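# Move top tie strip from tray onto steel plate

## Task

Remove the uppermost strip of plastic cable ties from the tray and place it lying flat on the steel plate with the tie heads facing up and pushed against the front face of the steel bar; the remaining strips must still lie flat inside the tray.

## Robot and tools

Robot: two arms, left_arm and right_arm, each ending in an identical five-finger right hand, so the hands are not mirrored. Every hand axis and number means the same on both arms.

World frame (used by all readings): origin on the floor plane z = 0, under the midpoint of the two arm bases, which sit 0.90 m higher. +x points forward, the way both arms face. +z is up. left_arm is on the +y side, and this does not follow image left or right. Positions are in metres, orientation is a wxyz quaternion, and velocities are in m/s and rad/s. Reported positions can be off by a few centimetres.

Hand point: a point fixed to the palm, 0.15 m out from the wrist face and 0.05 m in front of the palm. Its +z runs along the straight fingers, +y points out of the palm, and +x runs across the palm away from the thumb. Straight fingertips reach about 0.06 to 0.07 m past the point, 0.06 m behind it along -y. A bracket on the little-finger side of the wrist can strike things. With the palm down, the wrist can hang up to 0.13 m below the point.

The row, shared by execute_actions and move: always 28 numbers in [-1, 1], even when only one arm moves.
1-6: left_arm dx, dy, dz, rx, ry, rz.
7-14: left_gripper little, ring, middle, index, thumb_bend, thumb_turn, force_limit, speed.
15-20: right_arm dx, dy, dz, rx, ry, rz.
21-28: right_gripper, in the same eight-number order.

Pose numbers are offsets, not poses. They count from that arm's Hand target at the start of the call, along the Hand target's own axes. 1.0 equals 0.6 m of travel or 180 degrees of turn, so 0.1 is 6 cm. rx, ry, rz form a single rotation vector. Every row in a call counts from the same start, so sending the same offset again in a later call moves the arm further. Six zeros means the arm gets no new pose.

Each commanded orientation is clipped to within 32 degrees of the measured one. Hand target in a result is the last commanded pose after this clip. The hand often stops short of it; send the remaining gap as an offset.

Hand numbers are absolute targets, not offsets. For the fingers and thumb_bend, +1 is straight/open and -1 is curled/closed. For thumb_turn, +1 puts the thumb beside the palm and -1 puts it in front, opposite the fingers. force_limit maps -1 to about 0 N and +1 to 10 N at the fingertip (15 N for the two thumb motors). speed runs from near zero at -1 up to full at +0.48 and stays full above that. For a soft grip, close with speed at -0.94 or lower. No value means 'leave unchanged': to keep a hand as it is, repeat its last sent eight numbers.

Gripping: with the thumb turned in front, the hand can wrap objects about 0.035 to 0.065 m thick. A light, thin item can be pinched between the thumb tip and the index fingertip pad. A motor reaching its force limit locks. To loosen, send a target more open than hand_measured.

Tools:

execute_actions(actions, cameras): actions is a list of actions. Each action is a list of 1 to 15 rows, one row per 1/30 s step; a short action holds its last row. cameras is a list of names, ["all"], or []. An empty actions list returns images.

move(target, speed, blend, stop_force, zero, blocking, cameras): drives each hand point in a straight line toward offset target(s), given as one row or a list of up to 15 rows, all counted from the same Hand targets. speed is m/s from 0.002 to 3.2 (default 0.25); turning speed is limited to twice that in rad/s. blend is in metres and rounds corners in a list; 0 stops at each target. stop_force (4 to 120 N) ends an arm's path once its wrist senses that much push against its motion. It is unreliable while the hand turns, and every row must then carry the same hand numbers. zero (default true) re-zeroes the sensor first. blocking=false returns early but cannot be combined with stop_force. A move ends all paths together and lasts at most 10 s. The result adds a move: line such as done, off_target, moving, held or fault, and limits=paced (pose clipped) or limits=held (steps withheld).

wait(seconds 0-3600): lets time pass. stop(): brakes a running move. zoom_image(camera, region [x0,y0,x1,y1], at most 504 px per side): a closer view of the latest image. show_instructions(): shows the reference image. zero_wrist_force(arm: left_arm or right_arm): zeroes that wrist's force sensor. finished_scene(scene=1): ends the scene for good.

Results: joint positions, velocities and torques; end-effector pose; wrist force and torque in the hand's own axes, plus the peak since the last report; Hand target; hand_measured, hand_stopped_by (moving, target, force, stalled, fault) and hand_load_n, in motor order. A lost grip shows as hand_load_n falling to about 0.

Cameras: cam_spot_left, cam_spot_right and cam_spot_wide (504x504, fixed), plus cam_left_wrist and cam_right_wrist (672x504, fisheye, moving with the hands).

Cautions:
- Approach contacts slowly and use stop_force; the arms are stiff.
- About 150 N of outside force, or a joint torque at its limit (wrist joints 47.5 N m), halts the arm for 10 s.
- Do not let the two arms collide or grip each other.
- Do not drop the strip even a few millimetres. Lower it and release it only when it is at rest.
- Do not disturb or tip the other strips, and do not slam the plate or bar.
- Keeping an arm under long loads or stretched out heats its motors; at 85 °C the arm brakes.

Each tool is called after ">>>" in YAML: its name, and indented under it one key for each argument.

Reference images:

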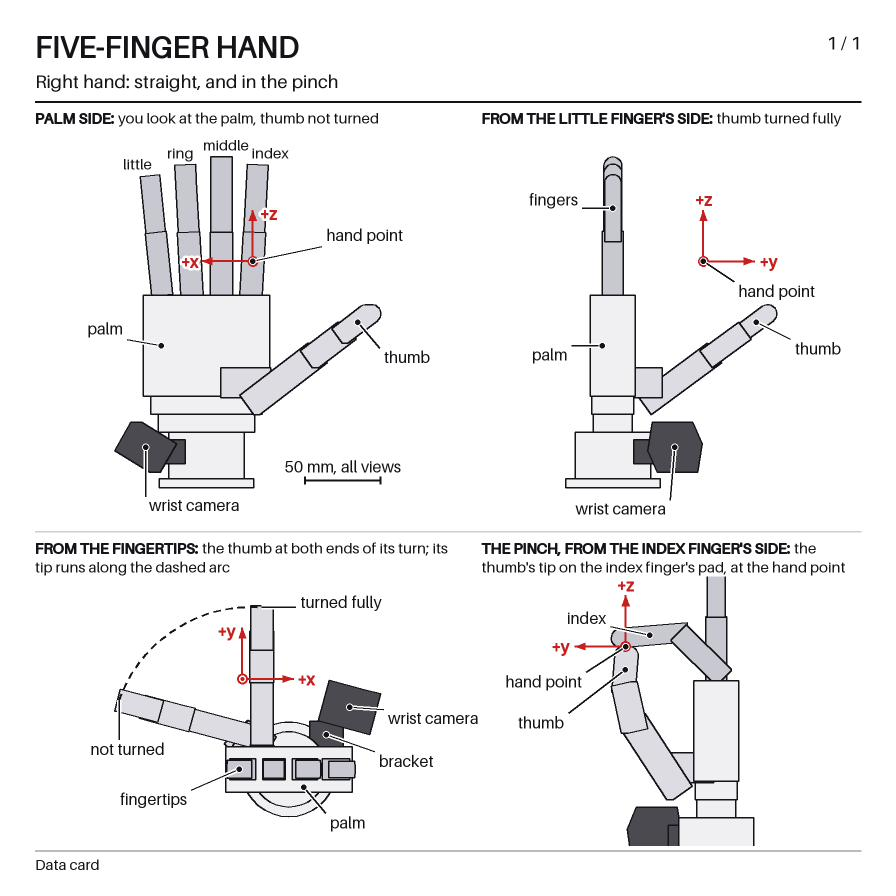

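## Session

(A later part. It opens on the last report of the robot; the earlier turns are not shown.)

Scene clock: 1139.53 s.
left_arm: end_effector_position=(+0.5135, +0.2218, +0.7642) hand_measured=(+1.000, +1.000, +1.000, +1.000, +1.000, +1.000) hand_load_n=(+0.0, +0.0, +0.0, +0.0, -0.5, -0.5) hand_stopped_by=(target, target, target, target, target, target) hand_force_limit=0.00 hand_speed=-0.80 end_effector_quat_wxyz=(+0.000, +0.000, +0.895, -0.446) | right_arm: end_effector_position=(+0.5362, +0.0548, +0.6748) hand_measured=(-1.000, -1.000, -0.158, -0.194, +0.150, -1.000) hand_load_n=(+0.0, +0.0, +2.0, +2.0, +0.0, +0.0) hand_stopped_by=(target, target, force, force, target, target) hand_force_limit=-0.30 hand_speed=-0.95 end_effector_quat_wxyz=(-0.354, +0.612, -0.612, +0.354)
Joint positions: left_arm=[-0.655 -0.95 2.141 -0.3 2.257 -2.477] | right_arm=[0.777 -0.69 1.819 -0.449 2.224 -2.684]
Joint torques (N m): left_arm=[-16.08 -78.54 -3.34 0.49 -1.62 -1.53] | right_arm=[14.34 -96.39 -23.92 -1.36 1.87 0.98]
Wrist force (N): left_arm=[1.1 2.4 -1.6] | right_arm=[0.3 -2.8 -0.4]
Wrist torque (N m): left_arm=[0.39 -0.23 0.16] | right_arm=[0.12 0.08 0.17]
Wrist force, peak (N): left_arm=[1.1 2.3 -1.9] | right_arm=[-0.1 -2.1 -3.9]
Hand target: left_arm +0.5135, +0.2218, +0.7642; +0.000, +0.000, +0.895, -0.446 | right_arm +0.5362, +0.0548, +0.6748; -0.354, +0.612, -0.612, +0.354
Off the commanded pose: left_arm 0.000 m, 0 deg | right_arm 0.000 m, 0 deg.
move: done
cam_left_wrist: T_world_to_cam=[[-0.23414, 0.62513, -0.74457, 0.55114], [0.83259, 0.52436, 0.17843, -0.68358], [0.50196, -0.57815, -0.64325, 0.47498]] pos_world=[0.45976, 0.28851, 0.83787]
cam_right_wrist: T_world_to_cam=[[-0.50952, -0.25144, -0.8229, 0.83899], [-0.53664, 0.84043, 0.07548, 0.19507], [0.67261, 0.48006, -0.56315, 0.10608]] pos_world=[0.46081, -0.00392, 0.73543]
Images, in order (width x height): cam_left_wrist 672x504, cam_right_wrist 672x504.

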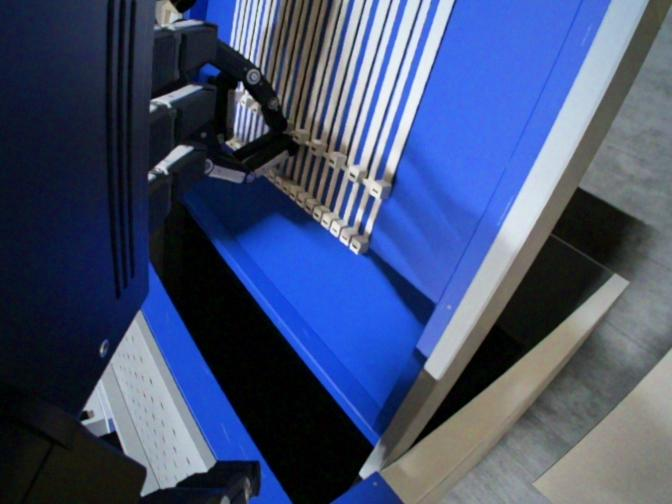

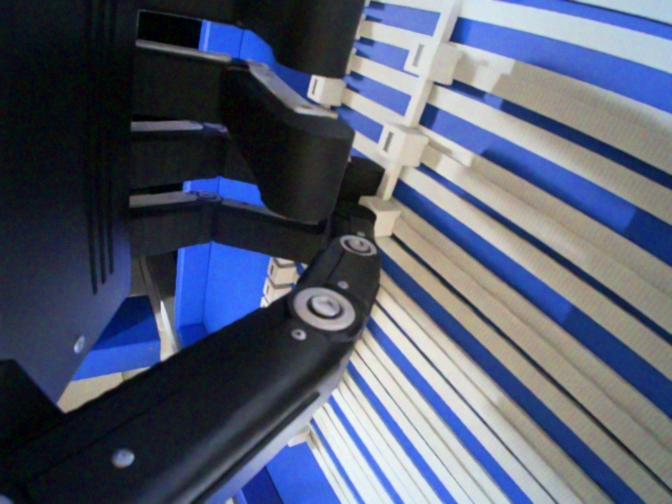

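>>> move:
  target:
    - [0,0,0,0,0,0,1,1,1,1,1,1,0,-0.8, 0,0,0,0,0,0,-1,-1,0,0,0.34,-1,-0.5,-0.3]
    - [0,0,0,0,0,0,1,1,1,1,1,1,0,-0.8, 0,-0.14,-0.09,0,0,0,-1,-1,0,0,0.34,-1,-0.5,-0.3]
  speed: 0.1
  cameras: ["cam_right_wrist","cam_left_wrist"]

>>> zoom_image:
  camera: "cam_left_wrist"
  region: [190, 60, 400, 270]

>>> zoom_image:
  camera: "cam_right_wrist"
  region: [280, 80, 580, 380]

Scene clock: 1208.40 s.
left_arm: end_effector_position=(+0.5135, +0.2218, +0.7642) hand_measured=(+1.000, +1.000, +1.000, +1.000, +1.000, +1.000) hand_load_n=(+0.0, +0.0, +0.0, +0.0, +0.0, +0.0) hand_stopped_by=(target, target, target, target, target, target) hand_force_limit=0.00 hand_speed=-0.80 end_effector_quat_wxyz=(+0.000, +0.000, +0.895, -0.446) | right_arm: end_effector_position=(+0.5314, +0.0548, +0.7746) hand_measured=(-1.000, -1.000, -0.062, +0.000, +0.340, -1.000) hand_load_n=(+0.0, +0.0, +0.0, +0.0, +0.0, +0.0) hand_stopped_by=(target, target, stalled, target, target, target) hand_force_limit=-0.50 hand_speed=-0.30 end_effector_quat_wxyz=(-0.354, +0.612, -0.612, +0.354)
Joint positions: left_arm=[-0.655 -0.95 2.141 -0.3 2.257 -2.477] | right_arm=[0.783 -0.839 1.847 -0.324 2.228 -2.68]
Joint torques (N m): left_arm=[-17.23 -81.32 -3.03 0.39 -1.37 -1.67] | right_arm=[9.39 -57.74 -21.54 -2.74 2.44 2.25]
Wrist force (N): left_arm=[1.2 1.7 -1.4] | right_arm=[0.1 -0.1 -4.2]
Wrist torque (N m): left_arm=[0.27 -0.25 0.15] | right_arm=[0.14 0.15 0.01]
Wrist force, peak (N): left_arm=[1.3 2.3 -1.8] | right_arm=[0.8 -15.1 -19.8]
Hand target: left_arm +0.5135, +0.2218, +0.7642; +0.000, +0.000, +0.895, -0.446 | right_arm +0.5315, +0.0548, +0.7746; -0.354, +0.612, -0.612, +0.354
Off the commanded pose: left_arm 0.000 m, 0 deg | right_arm 0.000 m, 0 deg.
move: done
cam_left_wrist: T_world_to_cam=[[-0.23414, 0.62513, -0.74457, 0.55114], [0.83259, 0.52436, 0.17843, -0.68358], [0.50196, -0.57815, -0.64325, 0.47498]] pos_world=[0.45976, 0.28851, 0.83787]
cam_right_wrist: T_world_to_cam=[[-0.50968, -0.25156, -0.82277, 0.91861], [-0.53661, 0.84045, 0.07545, 0.18506], [0.67251, 0.47996, -0.56335, 0.16578]] pos_world=[0.45601, -0.00402, 0.83523]
Images, in order (width x height): cam_left_wrist 672x504, cam_right_wrist 672x504.

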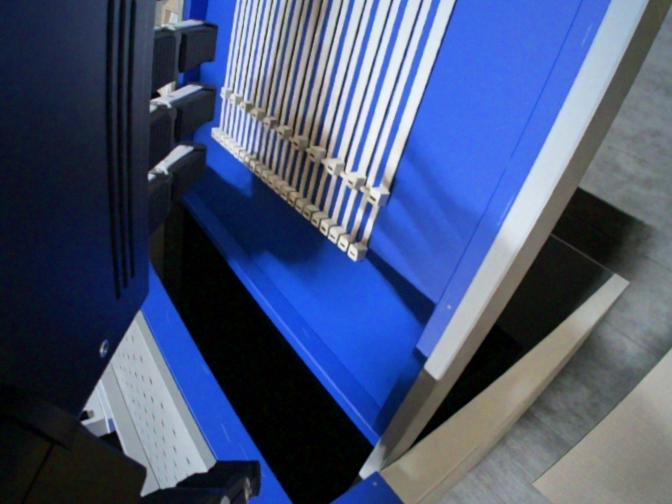

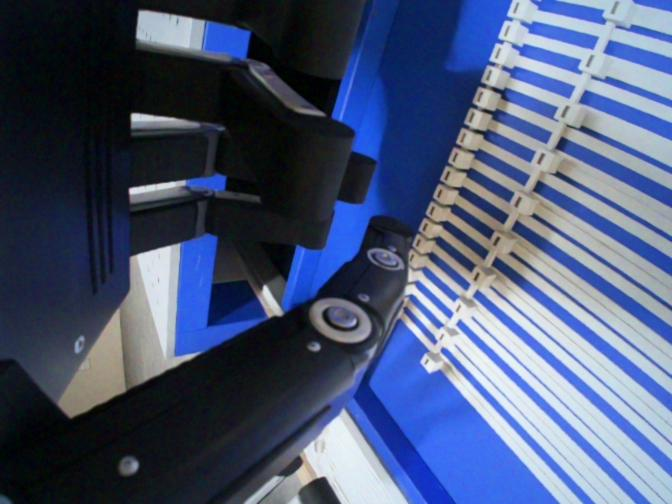

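Scaled by 2.400 from the camera's image (finer frame: 960x720).

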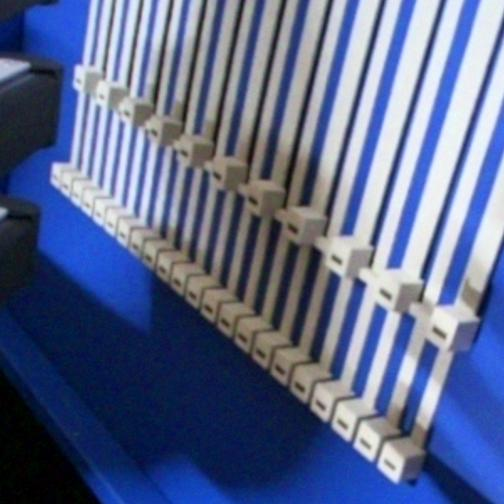

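Scaled by 1.680 from the camera's image (finer frame: 960x720).

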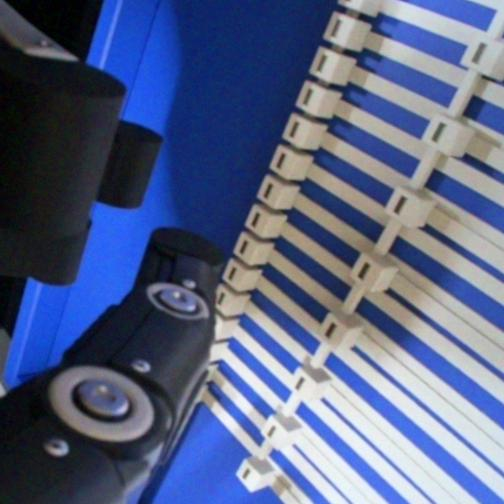

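>>> move:
  target: [0,-0.0813,-0.2693,-0.2944,0,0,1,1,1,1,1,1,0,-0.8, 0.1538,-0.1303,-0.0589,-0.2596,0.2596,0.4496,-1,-1,-1,0.8,1,1,-0.5,-0.3]
  speed: 0.25
  cameras: ["cam_right_wrist","cam_spot_wide"]

Scene clock: 1241.10 s.
left_arm: end_effector_position=(+0.5135, +0.2417, +0.7914) hand_measured=(+1.000, +1.000, +1.000, +1.000, +1.000, +1.000) hand_load_n=(+0.0, +0.0, -0.5, +0.0, +0.0, +0.0) hand_stopped_by=(target, target, target, target, target, target) hand_force_limit=0.00 hand_speed=-0.80 end_effector_quat_wxyz=(+0.000, +0.000, +0.932, -0.362) | right_arm: end_effector_position=(+0.5330, +0.0389, +0.7893) hand_measured=(-1.000, -1.000, -1.000, +0.800, +1.000, +1.000) hand_load_n=(+0.0, +0.0, +0.0, +0.0, +0.0, -0.5) hand_stopped_by=(target, target, target, target, target, target) hand_force_limit=-0.50 hand_speed=-0.30 end_effector_quat_wxyz=(+0.307, -0.531, +0.727, -0.307)
Joint positions: left_arm=[-0.69 -1.008 2.109 -0.056 2.118 -2.412] | right_arm=[0.76 -0.832 1.774 -0.026 2.239 -2.307]
Joint torques (N m): left_arm=[21.92 -49.53 -2.85 6.28 -0.43 -2.38] | right_arm=[17.9 -97.14 -31.47 5.5 0.52 -0.27]
Wrist force (N): left_arm=[1.4 1.1 -0.9] | right_arm=[0.1 -0.1 -4.3]
Wrist torque (N m): left_arm=[0.17 -0.27 0.14] | right_arm=[0.18 0.17 -0.01]
Wrist force, peak (N): left_arm=[1.8 2.4 -1.6] | right_arm=[-0.1 -0.5 -4.6]
Hand target: left_arm +0.5135, +0.2417, +0.7914; +0.000, +0.000, +0.932, -0.362 (not the last commanded pose) | right_arm +0.5330, +0.0389, +0.7893; +0.307, -0.531, +0.727, -0.307 (not the last commanded pose)
Off the commanded pose: left_arm 0.135 m, 42 deg | right_arm 0.104 m, 87 deg.
move: held (right_arm; a check stopped the path), off_target (left_arm; braked when a check withheld steps of right_arm); limits=held
pose unreachable (right arm): on one or more control steps of this call, first in action 0 (counted from 0), this arm could not follow its commanded pose, so it was not sent that pose on those steps. It may still have moved: this result reports where it is.
cause: moving toward the commanded pose would bring a part of the arm too close to another arm (a part of this arm just beyond joint 4 (wrist 1) and a part of the left arm just beyond its joint 3 (elbow), along the way the arms are being sent, or toward where that arm still pushes).
cam_right_wrist: T_world_to_cam=[[-0.65011, 0.00074, -0.75984, 0.9429], [-0.29991, 0.91856, 0.2575, -0.07472], [0.69815, 0.39529, -0.59694, 0.19673]] pos_world=[0.45323, -0.00984, 0.85314]
Images, in order (width x height): cam_spot_wide 504x504, cam_right_wrist 672x504.

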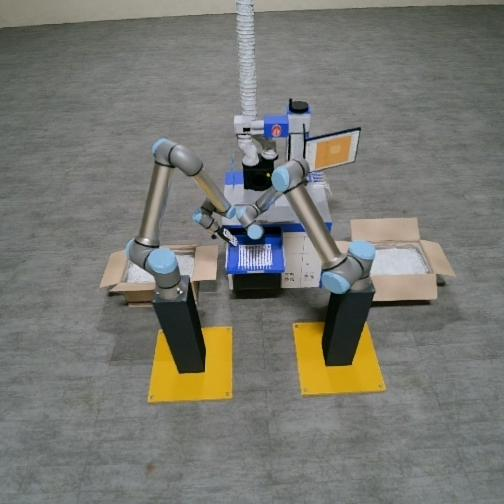

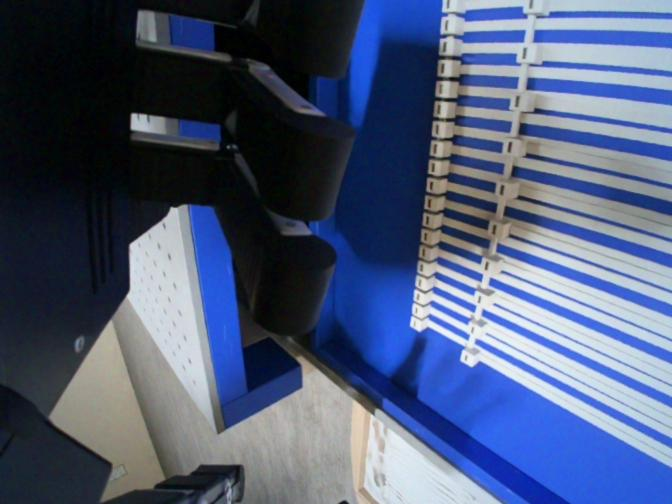

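>>> move:
  target: [0,0.0163,-0.3768,-0.236,0,0,1,1,1,1,1,1,0,-0.8, 0,0,0,0,0,0,-1,-1,-1,0.8,1,1,-0.5,-0.3]
  speed: 0.25

Scene clock: 1248.20 s.
left_arm: end_effector_position=(+0.5136, +0.4011, +0.9518) hand_measured=(+1.000, +1.000, +1.000, +1.000, +1.000, +1.000) hand_load_n=(+0.0, +0.0, +0.0, +0.0, +0.0, +0.0) hand_stopped_by=(target, target, target, target, target, target) hand_force_limit=0.00 hand_speed=-0.80 end_effector_quat_wxyz=(+0.000, +0.000, +1.000, +0.000) | right_arm: end_effector_position=(+0.5330, +0.0389, +0.7893) hand_measured=(-1.000, -1.000, -1.000, +0.800, +1.000, +1.000) hand_load_n=(+0.0, +0.0, +0.0, +0.0, +0.0, +0.0) hand_stopped_by=(target, target, target, target, target, target) hand_force_limit=-0.50 hand_speed=-0.30 end_effector_quat_wxyz=(+0.307, -0.531, +0.727, -0.307)
Joint positions: left_arm=[-0.747 -1.175 2.018 0.727 1.57 -2.317] | right_arm=[0.76 -0.832 1.774 -0.026 2.239 -2.307]
Joint torques (N m): left_arm=[20.54 -39.3 -10.75 5.89 -1.3 1.79] | right_arm=[18 -97.38 -32.1 4.38 -0.74 -1.14]
Wrist force (N): left_arm=[0.5 -0.2 -0.2] | right_arm=[-0.1 -0.1 -4.2]
Wrist torque (N m): left_arm=[-0.03 -0.09 0.13] | right_arm=[0.16 0.20 -0.02]
Wrist force, peak (N): left_arm=[1.6 1.5 -1.8] | right_arm=[0.4 -0.1 -4.7]
Hand target: left_arm +0.5135, +0.4014, +0.9518; +0.000, +0.000, +1.000, +0.001 | right_arm +0.5330, +0.0389, +0.7893; +0.307, -0.531, +0.727, -0.307
Off the commanded pose: left_arm 0.000 m, 0 deg | right_arm 0.000 m, 0 deg.
move: done

>>> move:
  target: [0,0,0,0,0,0.5,1,1,1,1,1,1,0,-0.8, 0.1053,-0.1293,-0.0488,-0.2154,0.2154,0.3725,-1,-1,-1,0.8,1,1,-0.5,-0.3]
  speed: 0.3

>>> move:
  target: [0,0,0,0,0,0.5,-1,-1,-1,0.8,1,1,-0.5,-0.3, 0,0,0,0,0,0,-1,-1,-1,0.8,1,1,-0.5,-0.3]
  speed: 0.3
  cameras: ["all"]

Scene clock: 1266.23 s.
left_arm: end_effector_position=(+0.5136, +0.4015, +0.9518) hand_measured=(+1.000, +1.000, +1.000, +1.000, +1.000, +1.000) hand_load_n=(+0.0, -0.5, +0.0, +0.0, +0.0, +0.0) hand_stopped_by=(target, target, target, target, target, target) hand_force_limit=0.00 hand_speed=-0.80 end_effector_quat_wxyz=(+0.000, +0.707, +0.707, +0.001) | right_arm: end_effector_position=(+0.5401, -0.0376, +0.8600) hand_measured=(-1.000, -1.000, -1.000, +0.800, +1.000, +1.000) hand_load_n=(+0.0, +0.0, +0.0, +0.0, +0.0, +0.0) hand_stopped_by=(target, target, target, target, target, target) hand_force_limit=-0.50 hand_speed=-0.30 end_effector_quat_wxyz=(+0.000, -0.001, +1.000, +0.000)
Joint positions: left_arm=[-0.636 -1.249 2.136 0.685 1.57 -0.636] | right_arm=[0.468 -0.873 1.706 0.737 1.571 -1.104]
Joint torques (N m): left_arm=[-17.48 -34.02 -27.45 6.86 2.97 2.78] | right_arm=[14.98 -57.85 -34.5 -0.22 -1.24 0.61]
Wrist force (N): left_arm=[0.5 -0.1 -0.6] | right_arm=[0.3 -1.6 -3.0]
Wrist torque (N m): left_arm=[0.01 -0.08 0.12] | right_arm=[-0.04 0.08 0.09]
Wrist force, peak (N): left_arm=[1.0 -0.5 -1.1] | right_arm=[0.3 0.2 -4.6]
Hand target: left_arm +0.5135, +0.4014, +0.9518; -0.001, +0.707, +0.707, +0.001 | right_arm +0.5401, -0.0375, +0.8599; +0.000, -0.001, +1.000, +0.000
Off the commanded pose: left_arm 0.000 m, 0 deg | right_arm 0.000 m, 0 deg.
move: done

Scene clock: 1269.37 s.
left_arm: end_effector_position=(+0.5136, +0.4013, +0.9517) hand_measured=(-1.000, -1.000, -1.000, +0.800, +1.000, +1.000) hand_load_n=(+0.0, +0.0, +0.0, +0.0, +0.0, +0.0) hand_stopped_by=(target, target, target, target, target, target) hand_force_limit=-0.50 hand_speed=-0.30 end_effector_quat_wxyz=(-0.001, +1.000, +0.000, +0.000) | right_arm: end_effector_position=(+0.5401, -0.0375, +0.8599) hand_measured=(-1.000, -1.000, -1.000, +0.800, +1.000, +1.000) hand_load_n=(+0.0, +0.0, +0.0, +0.0, +0.0, +0.0) hand_stopped_by=(target, target, target, target, target, target) hand_force_limit=-0.50 hand_speed=-0.30 end_effector_quat_wxyz=(+0.000, -0.001, +1.000, +0.000)
Joint positions: left_arm=[-0.483 -1.142 1.965 0.749 1.57 1.088] | right_arm=[0.468 -0.873 1.706 0.737 1.571 -1.104]
Joint torques (N m): left_arm=[18.7 -81.51 -11.13 2.07 1.55 2.3] | right_arm=[18.25 -57.22 -34.28 -0.25 -2.7 1.81]
Wrist force (N): left_arm=[0.4 -0.1 -0.4] | right_arm=[0.1 -1.5 -3.0]
Wrist torque (N m): left_arm=[0.01 -0.08 0.11] | right_arm=[-0.04 0.09 0.08]
Wrist force, peak (N): left_arm=[0.4 -0.5 -1.1] | right_arm=[0.4 -1.4 -3.7]
Hand target: left_arm +0.5135, +0.4014, +0.9518; -0.001, +1.000, +0.000, +0.000 | right_arm +0.5401, -0.0375, +0.8599; +0.000, -0.001, +1.000, +0.000
Off the commanded pose: left_arm 0.000 m, 0 deg | right_arm 0.000 m, 0 deg.
move: done
cam_left_wrist: T_world_to_cam=[[0.23435, -0.97089, 0.04948, 0.22279], [-0.83248, -0.17413, 0.52598, -0.00652], [-0.50205, -0.16445, -0.84906, 1.24483]] pos_world=[0.56734, 0.41989, 1.04934]
cam_right_wrist: T_world_to_cam=[[-0.25259, 0.96711, 0.02982, 0.14368], [0.83994, 0.20387, 0.50292, -0.87411], [0.48031, 0.15208, -0.86381, 0.60214]] pos_world=[0.48129, -0.05233, 0.95547]

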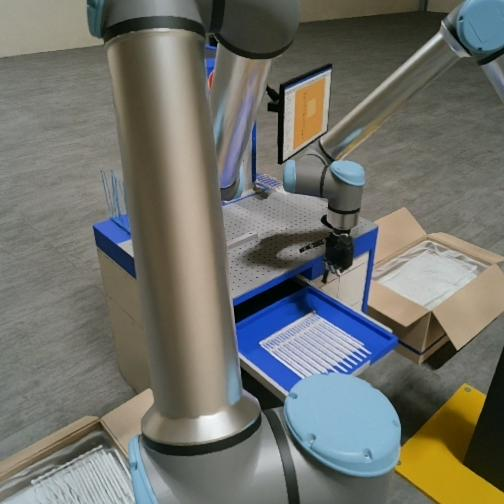

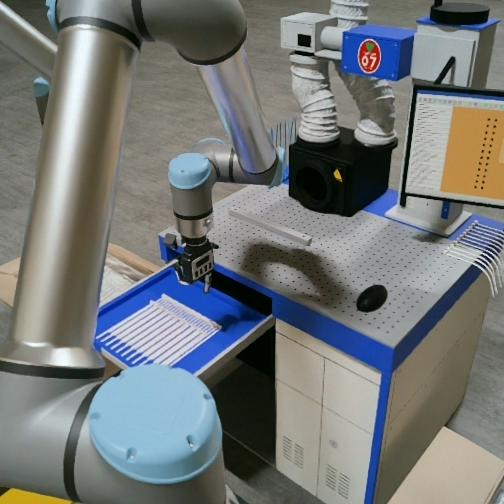

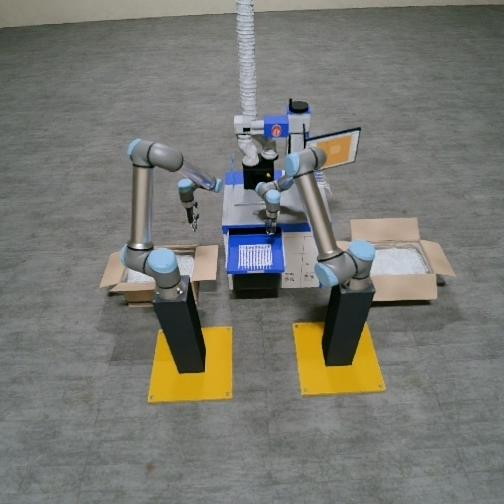

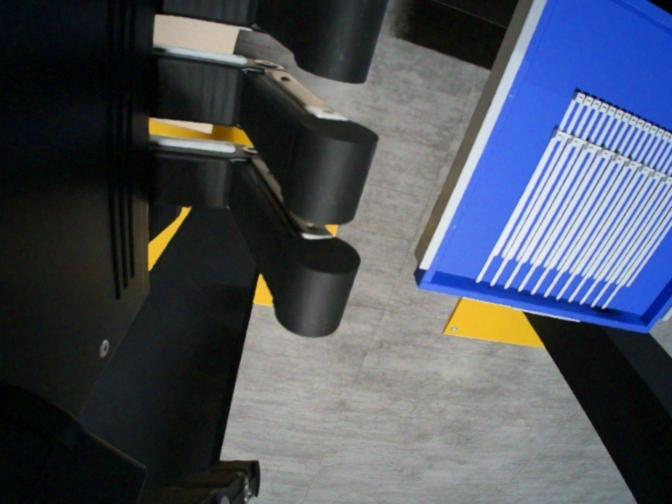

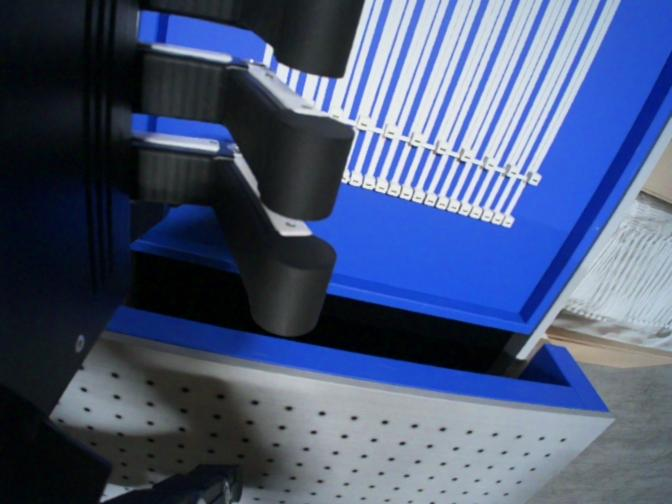

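>>> move:
  target: [0.0508,0.4762,0.253,0,0,0,-1,-1,-1,0.8,1,1,-0.5,-0.3, 0,0,0.1,0,0,0,-1,-1,-1,0.8,1,1,-0.5,-0.3]
  speed: 0.2
  cameras: ["all"]

>>> zoom_image:
  camera: "cam_spot_right"
  region: [80, 200, 300, 400]

>>> zoom_image:
  camera: "cam_spot_left"
  region: [230, 220, 410, 400]

Scene clock: 1282.40 s.
left_arm: end_effector_position=(+0.5372, +0.1763, +0.8317) hand_measured=(-1.000, -1.000, -1.000, +0.800, +1.000, +1.000) hand_load_n=(+0.0, +0.0, +0.5, +0.0, +0.0, +0.0) hand_stopped_by=(target, target, target, target, target, target) hand_force_limit=-0.50 hand_speed=-0.30 end_effector_quat_wxyz=(-0.001, +1.000, +0.000, +0.000) | right_arm: end_effector_position=(+0.5401, -0.0375, +0.8085) hand_measured=(-1.000, -1.000, -1.000, +0.800, +1.000, +1.000) hand_load_n=(+0.0, +0.0, +0.0, +0.0, +0.0, +0.0) hand_stopped_by=(target, target, target, target, target, target) hand_force_limit=-0.50 hand_speed=-0.30 end_effector_quat_wxyz=(+0.000, -0.001, +1.000, +0.000)
Joint positions: left_arm=[-0.776 -0.872 1.782 0.662 1.57 0.794] | right_arm=[0.468 -0.808 1.709 0.67 1.571 -1.104]
Joint torques (N m): left_arm=[-18.56 -62.25 -34.39 7.53 0.77 -2.39] | right_arm=[11.17 -100.49 -21.26 7.36 -2.25 0.32]
Wrist force (N): left_arm=[0.7 -0.1 -0.6] | right_arm=[0.2 -1.1 -3.0]
Wrist torque (N m): left_arm=[0.02 -0.12 -0.07] | right_arm=[0.03 0.08 0.09]
Wrist force, peak (N): left_arm=[0.7 5.0 2.8] | right_arm=[0.6 -1.7 -3.6]
Hand target: left_arm +0.5372, +0.1762, +0.8317; -0.001, +1.000, +0.000, +0.000 (not the last commanded pose) | right_arm +0.5401, -0.0375, +0.8087; +0.000, -0.001, +1.000, +0.000 (not the last commanded pose)
Off the commanded pose: left_arm 0.069 m, 0 deg | right_arm 0.009 m, 0 deg.
move: held (left_arm; a check stopped the path), off_target (right_arm; braked when a check withheld steps of left_arm); limits=held
pose unreachable (left arm): on one or more control steps of this call, first in action 0 (counted from 0), this arm could not follow its commanded pose, so it was not sent that pose on those steps. It may still have moved: this result reports where it is.
cause: moving toward the commanded pose would bring a part of the arm too close to another arm (a part of this arm just beyond joint 3 (elbow) and a part of the right arm just beyond its joint 4 (wrist 1), 16 mm apart when this arm was first held).
cam_left_wrist: T_world_to_cam=[[0.23401, -0.97096, 0.04972, 0.00474], [-0.83262, -0.17374, 0.52589, 0.03711], [-0.50198, -0.16446, -0.8491, 1.11788]] pos_world=[0.59094, 0.19489, 0.92944]
cam_right_wrist: T_world_to_cam=[[-0.25253, 0.96713, 0.02977, 0.14523], [0.84003, 0.20386, 0.50279, -0.84818], [0.48019, 0.15198, -0.8639, 0.55787]] pos_world=[0.48129, -0.05233, 0.90407]

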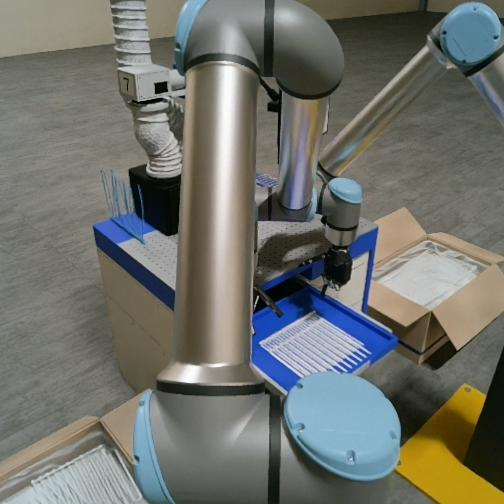

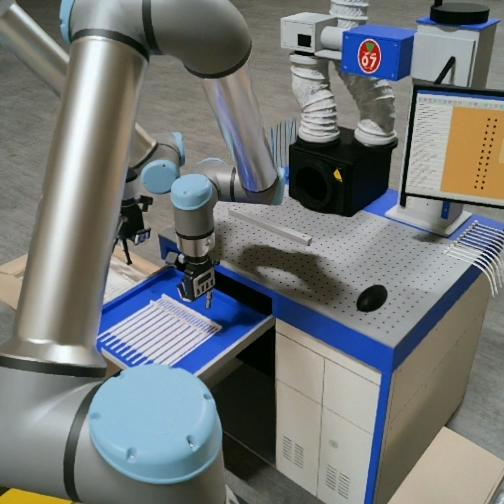

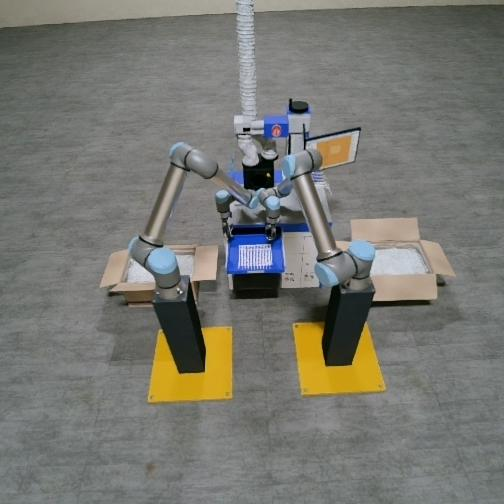

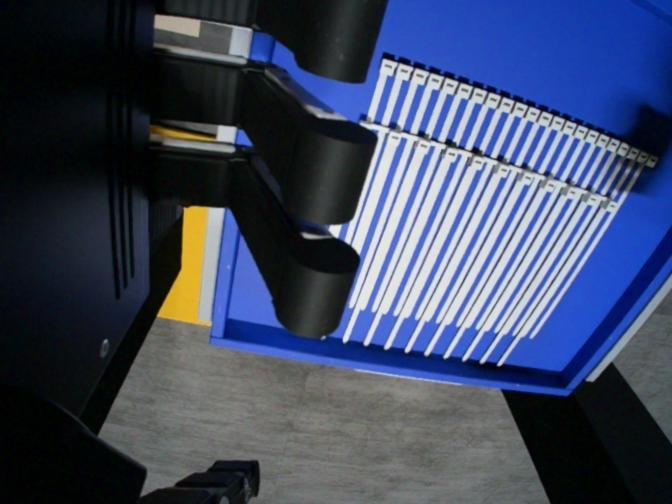

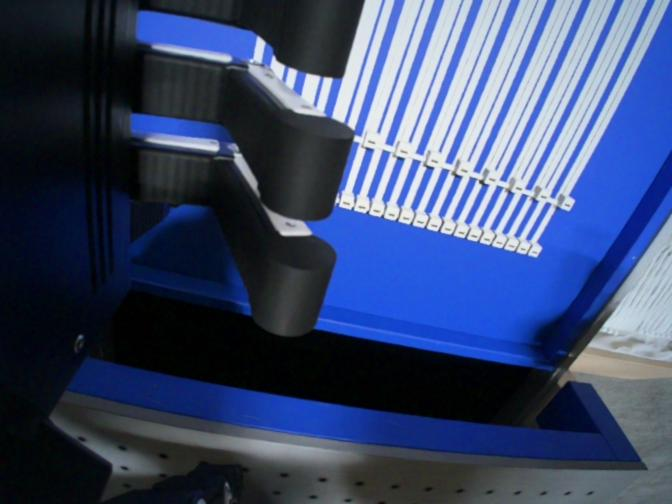

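Scaled by 2.291 from the camera's image (finer frame: 720x720).

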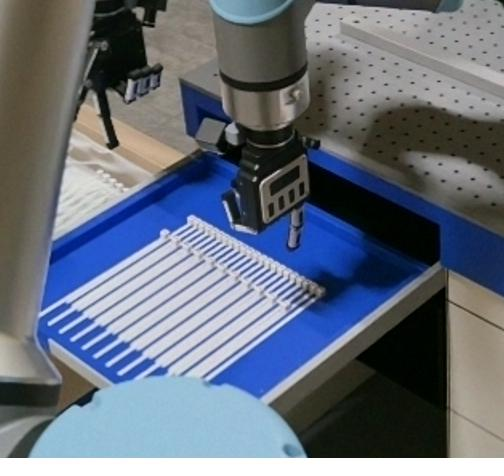

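Scaled by 2.800 from the camera's image (finer frame: 720x720).

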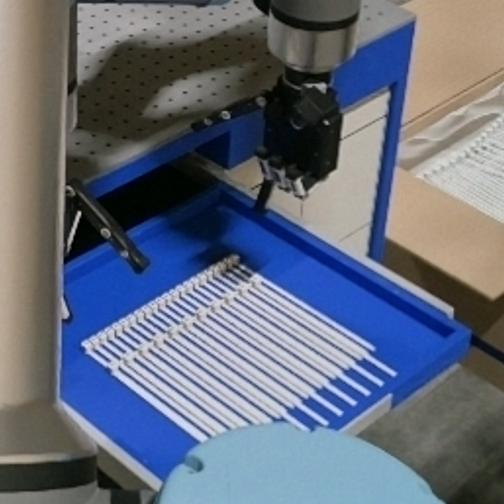

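>>> move:
  target: [0.0113,-0.0067,0.05,-0.1556,0,0,-1,-1,-1,1,1,1,-0.5,-0.3, 0,-0.0508,0.0308,-0.1556,0,0,-1,-1,-1,1,1,1,-0.5,-0.3]
  speed: 0.15
  cameras: ["cam_spot_wide","cam_spot_left","cam_spot_right"]

>>> zoom_image:
  camera: "cam_spot_right"
  region: [80, 200, 300, 400]

>>> zoom_image:
  camera: "cam_spot_left"
  region: [230, 220, 410, 400]

Scene clock: 1332.73 s.
left_arm: end_effector_position=(+0.5439, +0.1805, +0.8016) hand_measured=(-1.000, -1.000, -1.000, +1.000, +1.000, +1.000) hand_load_n=(+0.0, +0.0, +0.0, +0.0, +0.0, +0.0) hand_stopped_by=(target, target, target, target, target, target) hand_force_limit=-0.50 hand_speed=-0.30 end_effector_quat_wxyz=(+0.241, +0.970, +0.000, +0.000) | right_arm: end_effector_position=(+0.5401, -0.0681, +0.7901) hand_measured=(-1.000, -1.000, -1.000, +1.000, +1.000, +1.000) hand_load_n=(+0.0, +0.0, +0.0, -0.5, +0.0, +0.0) hand_stopped_by=(target, target, target, target, target, target) hand_force_limit=-0.50 hand_speed=-0.30 end_effector_quat_wxyz=(+0.000, -0.001, +0.970, +0.242)
Joint positions: left_arm=[-0.613 -0.844 1.887 0.231 1.964 0.899] | right_arm=[0.239 -0.803 1.901 0.347 1.097 -1.303]
Joint torques (N m): left_arm=[-17.5 -96.43 -30.36 4.35 -0.26 -2.47] | right_arm=[11.8 -92.94 -24.7 6.79 -2.25 2.37]
Wrist force (N): left_arm=[0.3 -1.6 -0.8] | right_arm=[-0.2 -2.2 -3.1]
Wrist torque (N m): left_arm=[-0.13 -0.02 -0.13] | right_arm=[-0.10 0.12 -0.11]
Wrist force, peak (N): left_arm=[0.1 -1.7 -0.6] | right_arm=[0.4 -3.1 -3.1]
Hand target: left_arm +0.5440, +0.1802, +0.8017; +0.241, +0.970, +0.000, +0.000 | right_arm +0.5402, -0.0680, +0.7902; +0.000, -0.001, +0.970, +0.242
Off the commanded pose: left_arm 0.000 m, 0 deg | right_arm 0.000 m, 0 deg.
move: done
Images, in order (width x height): cam_spot_left 504x504, cam_spot_right 504x504, cam_spot_wide 504x504.

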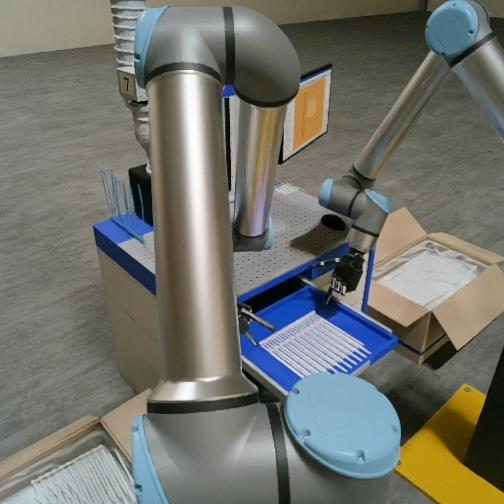

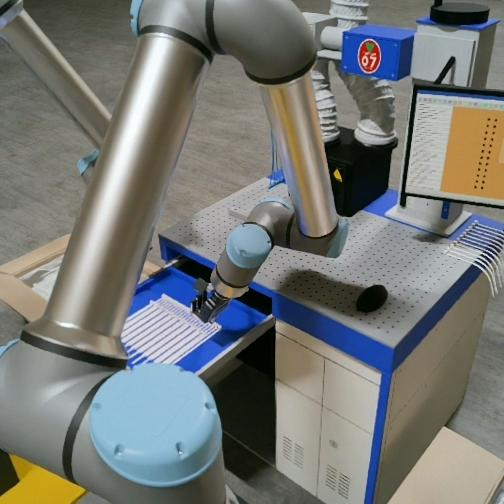

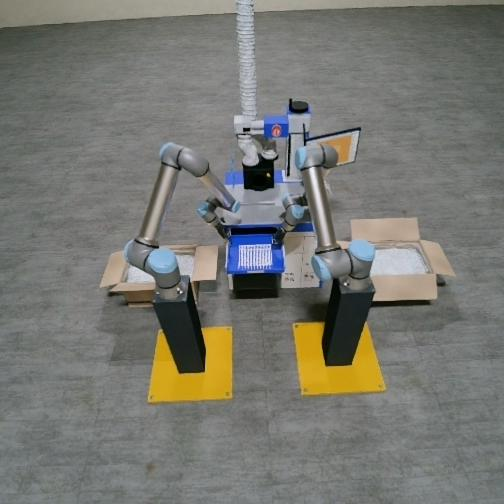

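Scaled by 2.291 from the camera's image (finer frame: 720x720).

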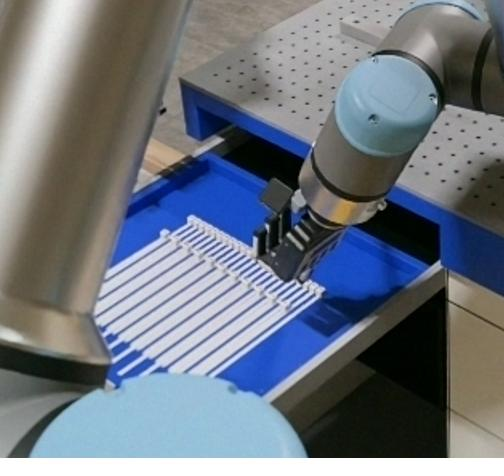

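Scaled by 2.800 from the camera's image (finer frame: 720x720).

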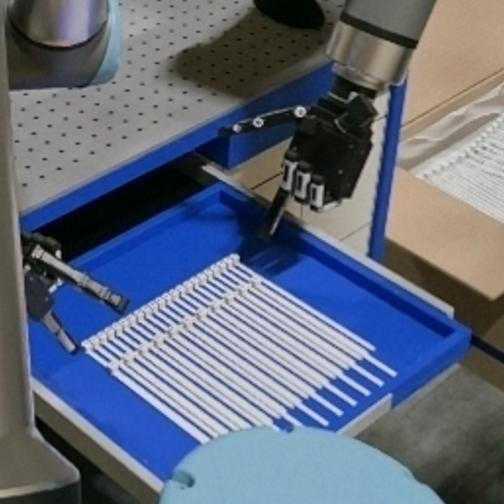

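>>> move:
  target: [0,0.0112,0.1139,0,0,0,-1,-1,-1,1,1,1,-0.5,-0.3, 0,-0.0294,0.0706,0,0,0,-1,-1,-1,1,1,1,-0.5,-0.3]
  speed: 0.1
  cameras: ["cam_spot_left","cam_spot_right"]

>>> zoom_image:
  camera: "cam_spot_left"
  region: [240, 290, 350, 380]

>>> zoom_image:
  camera: "cam_spot_right"
  region: [130, 270, 260, 360]

Scene clock: 1350.47 s.
left_arm: end_effector_position=(+0.5441, +0.1421, +0.7445) hand_measured=(-1.000, -1.000, -1.000, +1.000, +1.000, +1.000) hand_load_n=(+0.0, +0.0, +0.0, +0.0, +0.0, +0.0) hand_stopped_by=(target, target, target, target, target, target) hand_force_limit=-0.50 hand_speed=-0.30 end_effector_quat_wxyz=(+0.241, +0.970, +0.000, +0.000) | right_arm: end_effector_position=(+0.5403, -0.0636, +0.7445) hand_measured=(-1.000, -1.000, -1.000, +1.000, +1.000, +1.000) hand_load_n=(+0.0, +0.0, +0.0, +0.5, +0.0, +0.0) hand_stopped_by=(target, target, target, target, target, target) hand_force_limit=-0.50 hand_speed=-0.30 end_effector_quat_wxyz=(+0.000, -0.001, +0.970, +0.242)
Joint positions: left_arm=[-0.665 -0.751 1.849 0.156 1.948 0.845] | right_arm=[0.246 -0.731 1.884 0.289 1.098 -1.294]
Joint torques (N m): left_arm=[23.47 -99.23 -2.66 6.94 2.58 2.65] | right_arm=[3.04 -95.35 -5.59 6.8 1.07 0.04]
Wrist force (N): left_arm=[0.6 -1.2 -1.2] | right_arm=[0.7 -2.3 -2.9]
Wrist torque (N m): left_arm=[-0.07 -0.05 0.00] | right_arm=[-0.12 -0.02 -0.12]
Wrist force, peak (N): left_arm=[0.3 -1.8 -2.3] | right_arm=[0.4 -2.0 -4.3]
Hand target: left_arm +0.5440, +0.1423, +0.7445; +0.241, +0.970, +0.000, +0.000 | right_arm +0.5402, -0.0637, +0.7446; +0.000, -0.001, +0.970, +0.242
Off the commanded pose: left_arm 0.000 m, 0 deg | right_arm 0.000 m, 0 deg.
move: done

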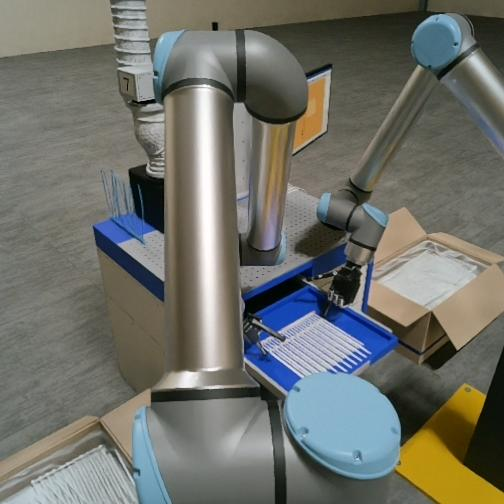

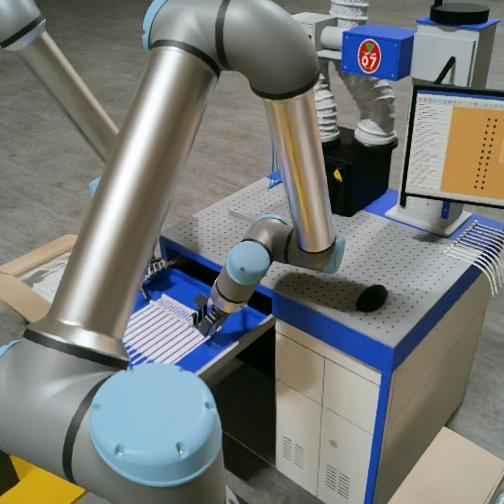

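Scaled by 4.582 from the camera's image (finer frame: 720x720).

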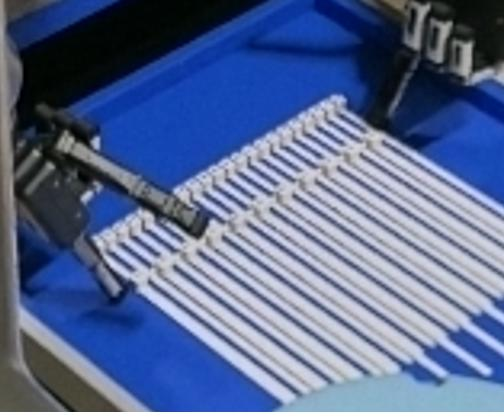

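Scaled by 3.877 from the camera's image (finer frame: 720x720).

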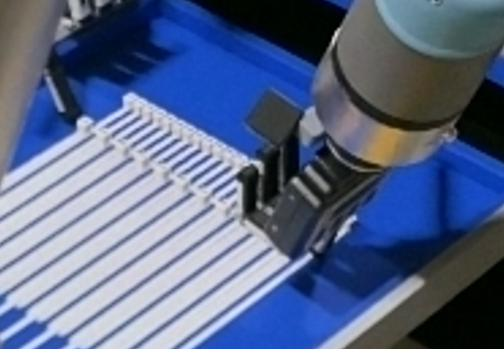

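>>> move:
  target: [0,-0.0031,0.0059,0,0,0,-1,-1,-1,1,1,1,-0.5,-0.3, 0,-0.0031,0.0059,0,0,0,-1,-1,-1,1,1,1,-0.5,-0.3]
  speed: 0.005
  stop_force: 4

Scene clock: 1362.27 s.
left_arm: end_effector_position=(+0.5440, +0.1423, +0.7409) hand_measured=(-1.000, -1.000, -1.000, +1.000, +1.000, +1.000) hand_load_n=(+0.0, +0.0, +0.0, +0.0, +0.0, +0.0) hand_stopped_by=(target, target, target, target, target, target) hand_force_limit=-0.50 hand_speed=-0.30 end_effector_quat_wxyz=(+0.241, +0.970, +0.000, +0.000) | right_arm: end_effector_position=(+0.5402, -0.0636, +0.7414) hand_measured=(-1.000, -1.000, -1.000, +1.000, +1.000, +1.000) hand_load_n=(+0.0, +0.0, +0.0, -1.5, +0.0, +0.0) hand_stopped_by=(target, target, target, target, target, target) hand_force_limit=-0.50 hand_speed=-0.30 end_effector_quat_wxyz=(+0.000, -0.001, +0.970, +0.242)
Joint positions: left_arm=[-0.665 -0.745 1.849 0.151 1.948 0.845] | right_arm=[0.246 -0.726 1.883 0.285 1.098 -1.294]
Joint torques (N m): left_arm=[16.7 -95.68 -11.26 5.67 3.56 1.75] | right_arm=[-10.27 -93.09 -4.45 6.57 -2.42 -0.32]
Wrist force (N): left_arm=[-0.5 -1.0 -6.3] | right_arm=[1.5 -1.2 -7.7]
Wrist torque (N m): left_arm=[0.21 -0.10 -0.09] | right_arm=[0.09 0.04 -0.07]
Wrist force, peak (N): left_arm=[-0.2 -0.8 -10.0] | right_arm=[0.8 -1.2 -10.7]
Hand target: left_arm +0.5440, +0.1423, +0.7409; +0.241, +0.970, +0.000, +0.000 | right_arm +0.5402, -0.0636, +0.7414; +0.000, -0.001, +0.970, +0.242 (not the last commanded pose)
Off the commanded pose: left_arm 0.000 m, 0 deg | right_arm 0.001 m, 0 deg.
move: contact (left_arm, right_arm)

>>> move:
  target: [0,0.0008,-0.0015,0,0,0,-1,-1,-1,1,1,1,-0.5,-0.3, 0,0.0008,-0.0013,0,0,0,-1,-1,-1,1,1,1,-0.5,-0.3]
  speed: 0.01

>>> move:
  target: [0,0.0177,0.0094,0,0,0,-1,-1,-1,1,1,1,-0.5,-0.3, 0,0.0177,0.0094,0,0,0,-1,-1,-1,1,1,1,-0.5,-0.3]
  speed: 0.005
  stop_force: 4
  cameras: ["cam_spot_left","cam_spot_right"]

>>> zoom_image:
  camera: "cam_spot_left"
  region: [240, 290, 350, 380]

>>> zoom_image:
  camera: "cam_spot_right"
  region: [130, 270, 260, 360]

Scene clock: 1374.00 s.
left_arm: end_effector_position=(+0.5440, +0.1423, +0.7420) hand_measured=(-1.000, -1.000, -1.000, +1.000, +1.000, +1.000) hand_load_n=(+0.0, +0.0, +0.0, +0.0, +0.0, +0.0) hand_stopped_by=(target, target, target, target, target, target) hand_force_limit=-0.50 hand_speed=-0.30 end_effector_quat_wxyz=(+0.241, +0.970, +0.000, +0.000) | right_arm: end_effector_position=(+0.5402, -0.0636, +0.7424) hand_measured=(-1.000, -1.000, -1.000, +1.000, +1.000, +1.000) hand_load_n=(+0.0, +0.0, +0.0, +0.0, +0.0, +0.0) hand_stopped_by=(target, target, target, target, target, target) hand_force_limit=-0.50 hand_speed=-0.30 end_effector_quat_wxyz=(+0.000, -0.001, +0.970, +0.242)
Joint positions: left_arm=[-0.665 -0.747 1.849 0.153 1.948 0.845] | right_arm=[0.246 -0.728 1.883 0.286 1.098 -1.294]
Joint torques (N m): left_arm=[15.3 -77.58 -3.97 4.14 1.51 1.87] | right_arm=[12.7 -75.91 -5.88 4.65 -1.45 2.56]
Wrist force (N): left_arm=[0.1 -1.2 -1.1] | right_arm=[0.5 -2.2 -2.7]
Wrist torque (N m): left_arm=[-0.07 0.02 -0.06] | right_arm=[-0.11 0.00 -0.12]
Wrist force, peak (N): left_arm=[-1.0 -1.1 -7.2] | right_arm=[1.2 -1.3 -8.3]
Hand target: left_arm +0.5440, +0.1423, +0.7420; +0.241, +0.970, +0.000, +0.000 | right_arm +0.5402, -0.0636, +0.7423; +0.000, -0.001, +0.970, +0.242
Off the commanded pose: left_arm 0.000 m, 0 deg | right_arm 0.000 m, 0 deg.
move: done

Scene clock: 1377.27 s.
left_arm: end_effector_position=(+0.5440, +0.1327, +0.7419) hand_measured=(-1.000, -1.000, -1.000, +1.000, +1.000, +1.000) hand_load_n=(+0.0, +0.0, +0.0, +0.0, +0.0, +0.0) hand_stopped_by=(target, target, target, target, target, target) hand_force_limit=-0.50 hand_speed=-0.30 end_effector_quat_wxyz=(+0.241, +0.970, +0.000, +0.000) | right_arm: end_effector_position=(+0.5402, -0.0545, +0.7423) hand_measured=(-1.000, -1.000, -1.000, +1.000, +1.000, +1.000) hand_load_n=(+0.0, +0.0, +0.0, +0.0, +0.0, +0.0) hand_stopped_by=(target, target, target, target, target, target) hand_force_limit=-0.50 hand_speed=-0.30 end_effector_quat_wxyz=(+0.000, -0.001, +0.970, +0.242)
Joint positions: left_arm=[-0.678 -0.745 1.842 0.153 1.944 0.832] | right_arm=[0.262 -0.726 1.874 0.286 1.1 -1.277]
Joint torques (N m): left_arm=[20.14 -81.04 -3.29 2.91 3.26 2.88] | right_arm=[-15.11 -77.08 -3.42 -0.11 -3.29 -2.42]
Wrist force (N): left_arm=[0.1 -1.1 -6.5] | right_arm=[0.2 -2.4 -7.8]
Wrist torque (N m): left_arm=[0.26 -0.07 0.06] | right_arm=[0.17 0.02 -0.13]
Wrist force, peak (N): left_arm=[0.6 -1.7 -8.7] | right_arm=[0.6 -3.5 -9.5]
Hand target: left_arm +0.5440, +0.1327, +0.7420; +0.241, +0.970, +0.000, +0.000 (not the last commanded pose) | right_arm +0.5402, -0.0545, +0.7423; +0.000, -0.001, +0.970, +0.242 (not the last commanded pose)
Off the commanded pose: left_arm 0.002 m, 0 deg | right_arm 0.003 m, 0 deg.
move: contact (left_arm, right_arm)

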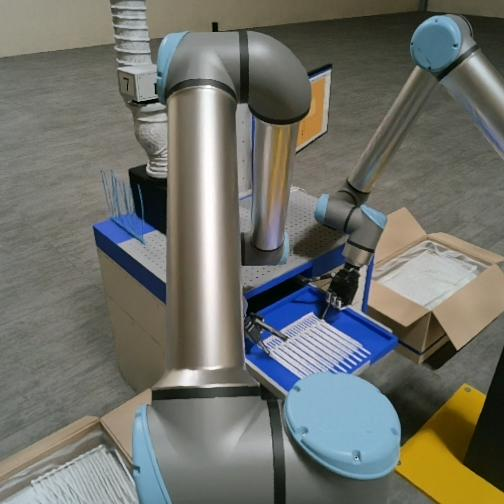

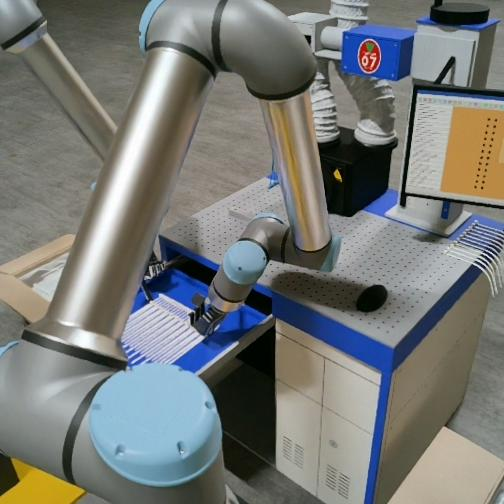

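Scaled by 4.582 from the camera's image (finer frame: 720x720).

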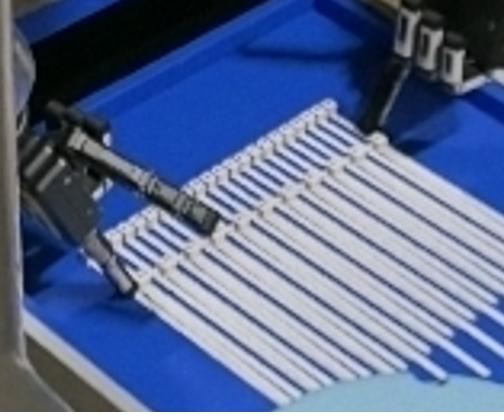

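Scaled by 3.877 from the camera's image (finer frame: 720x720).

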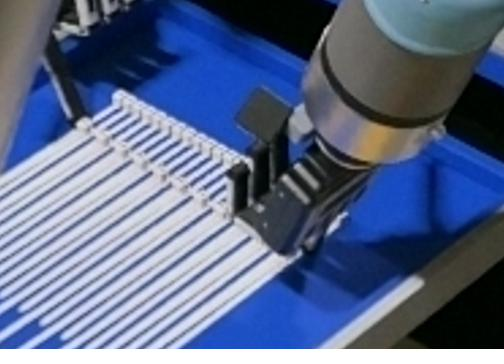

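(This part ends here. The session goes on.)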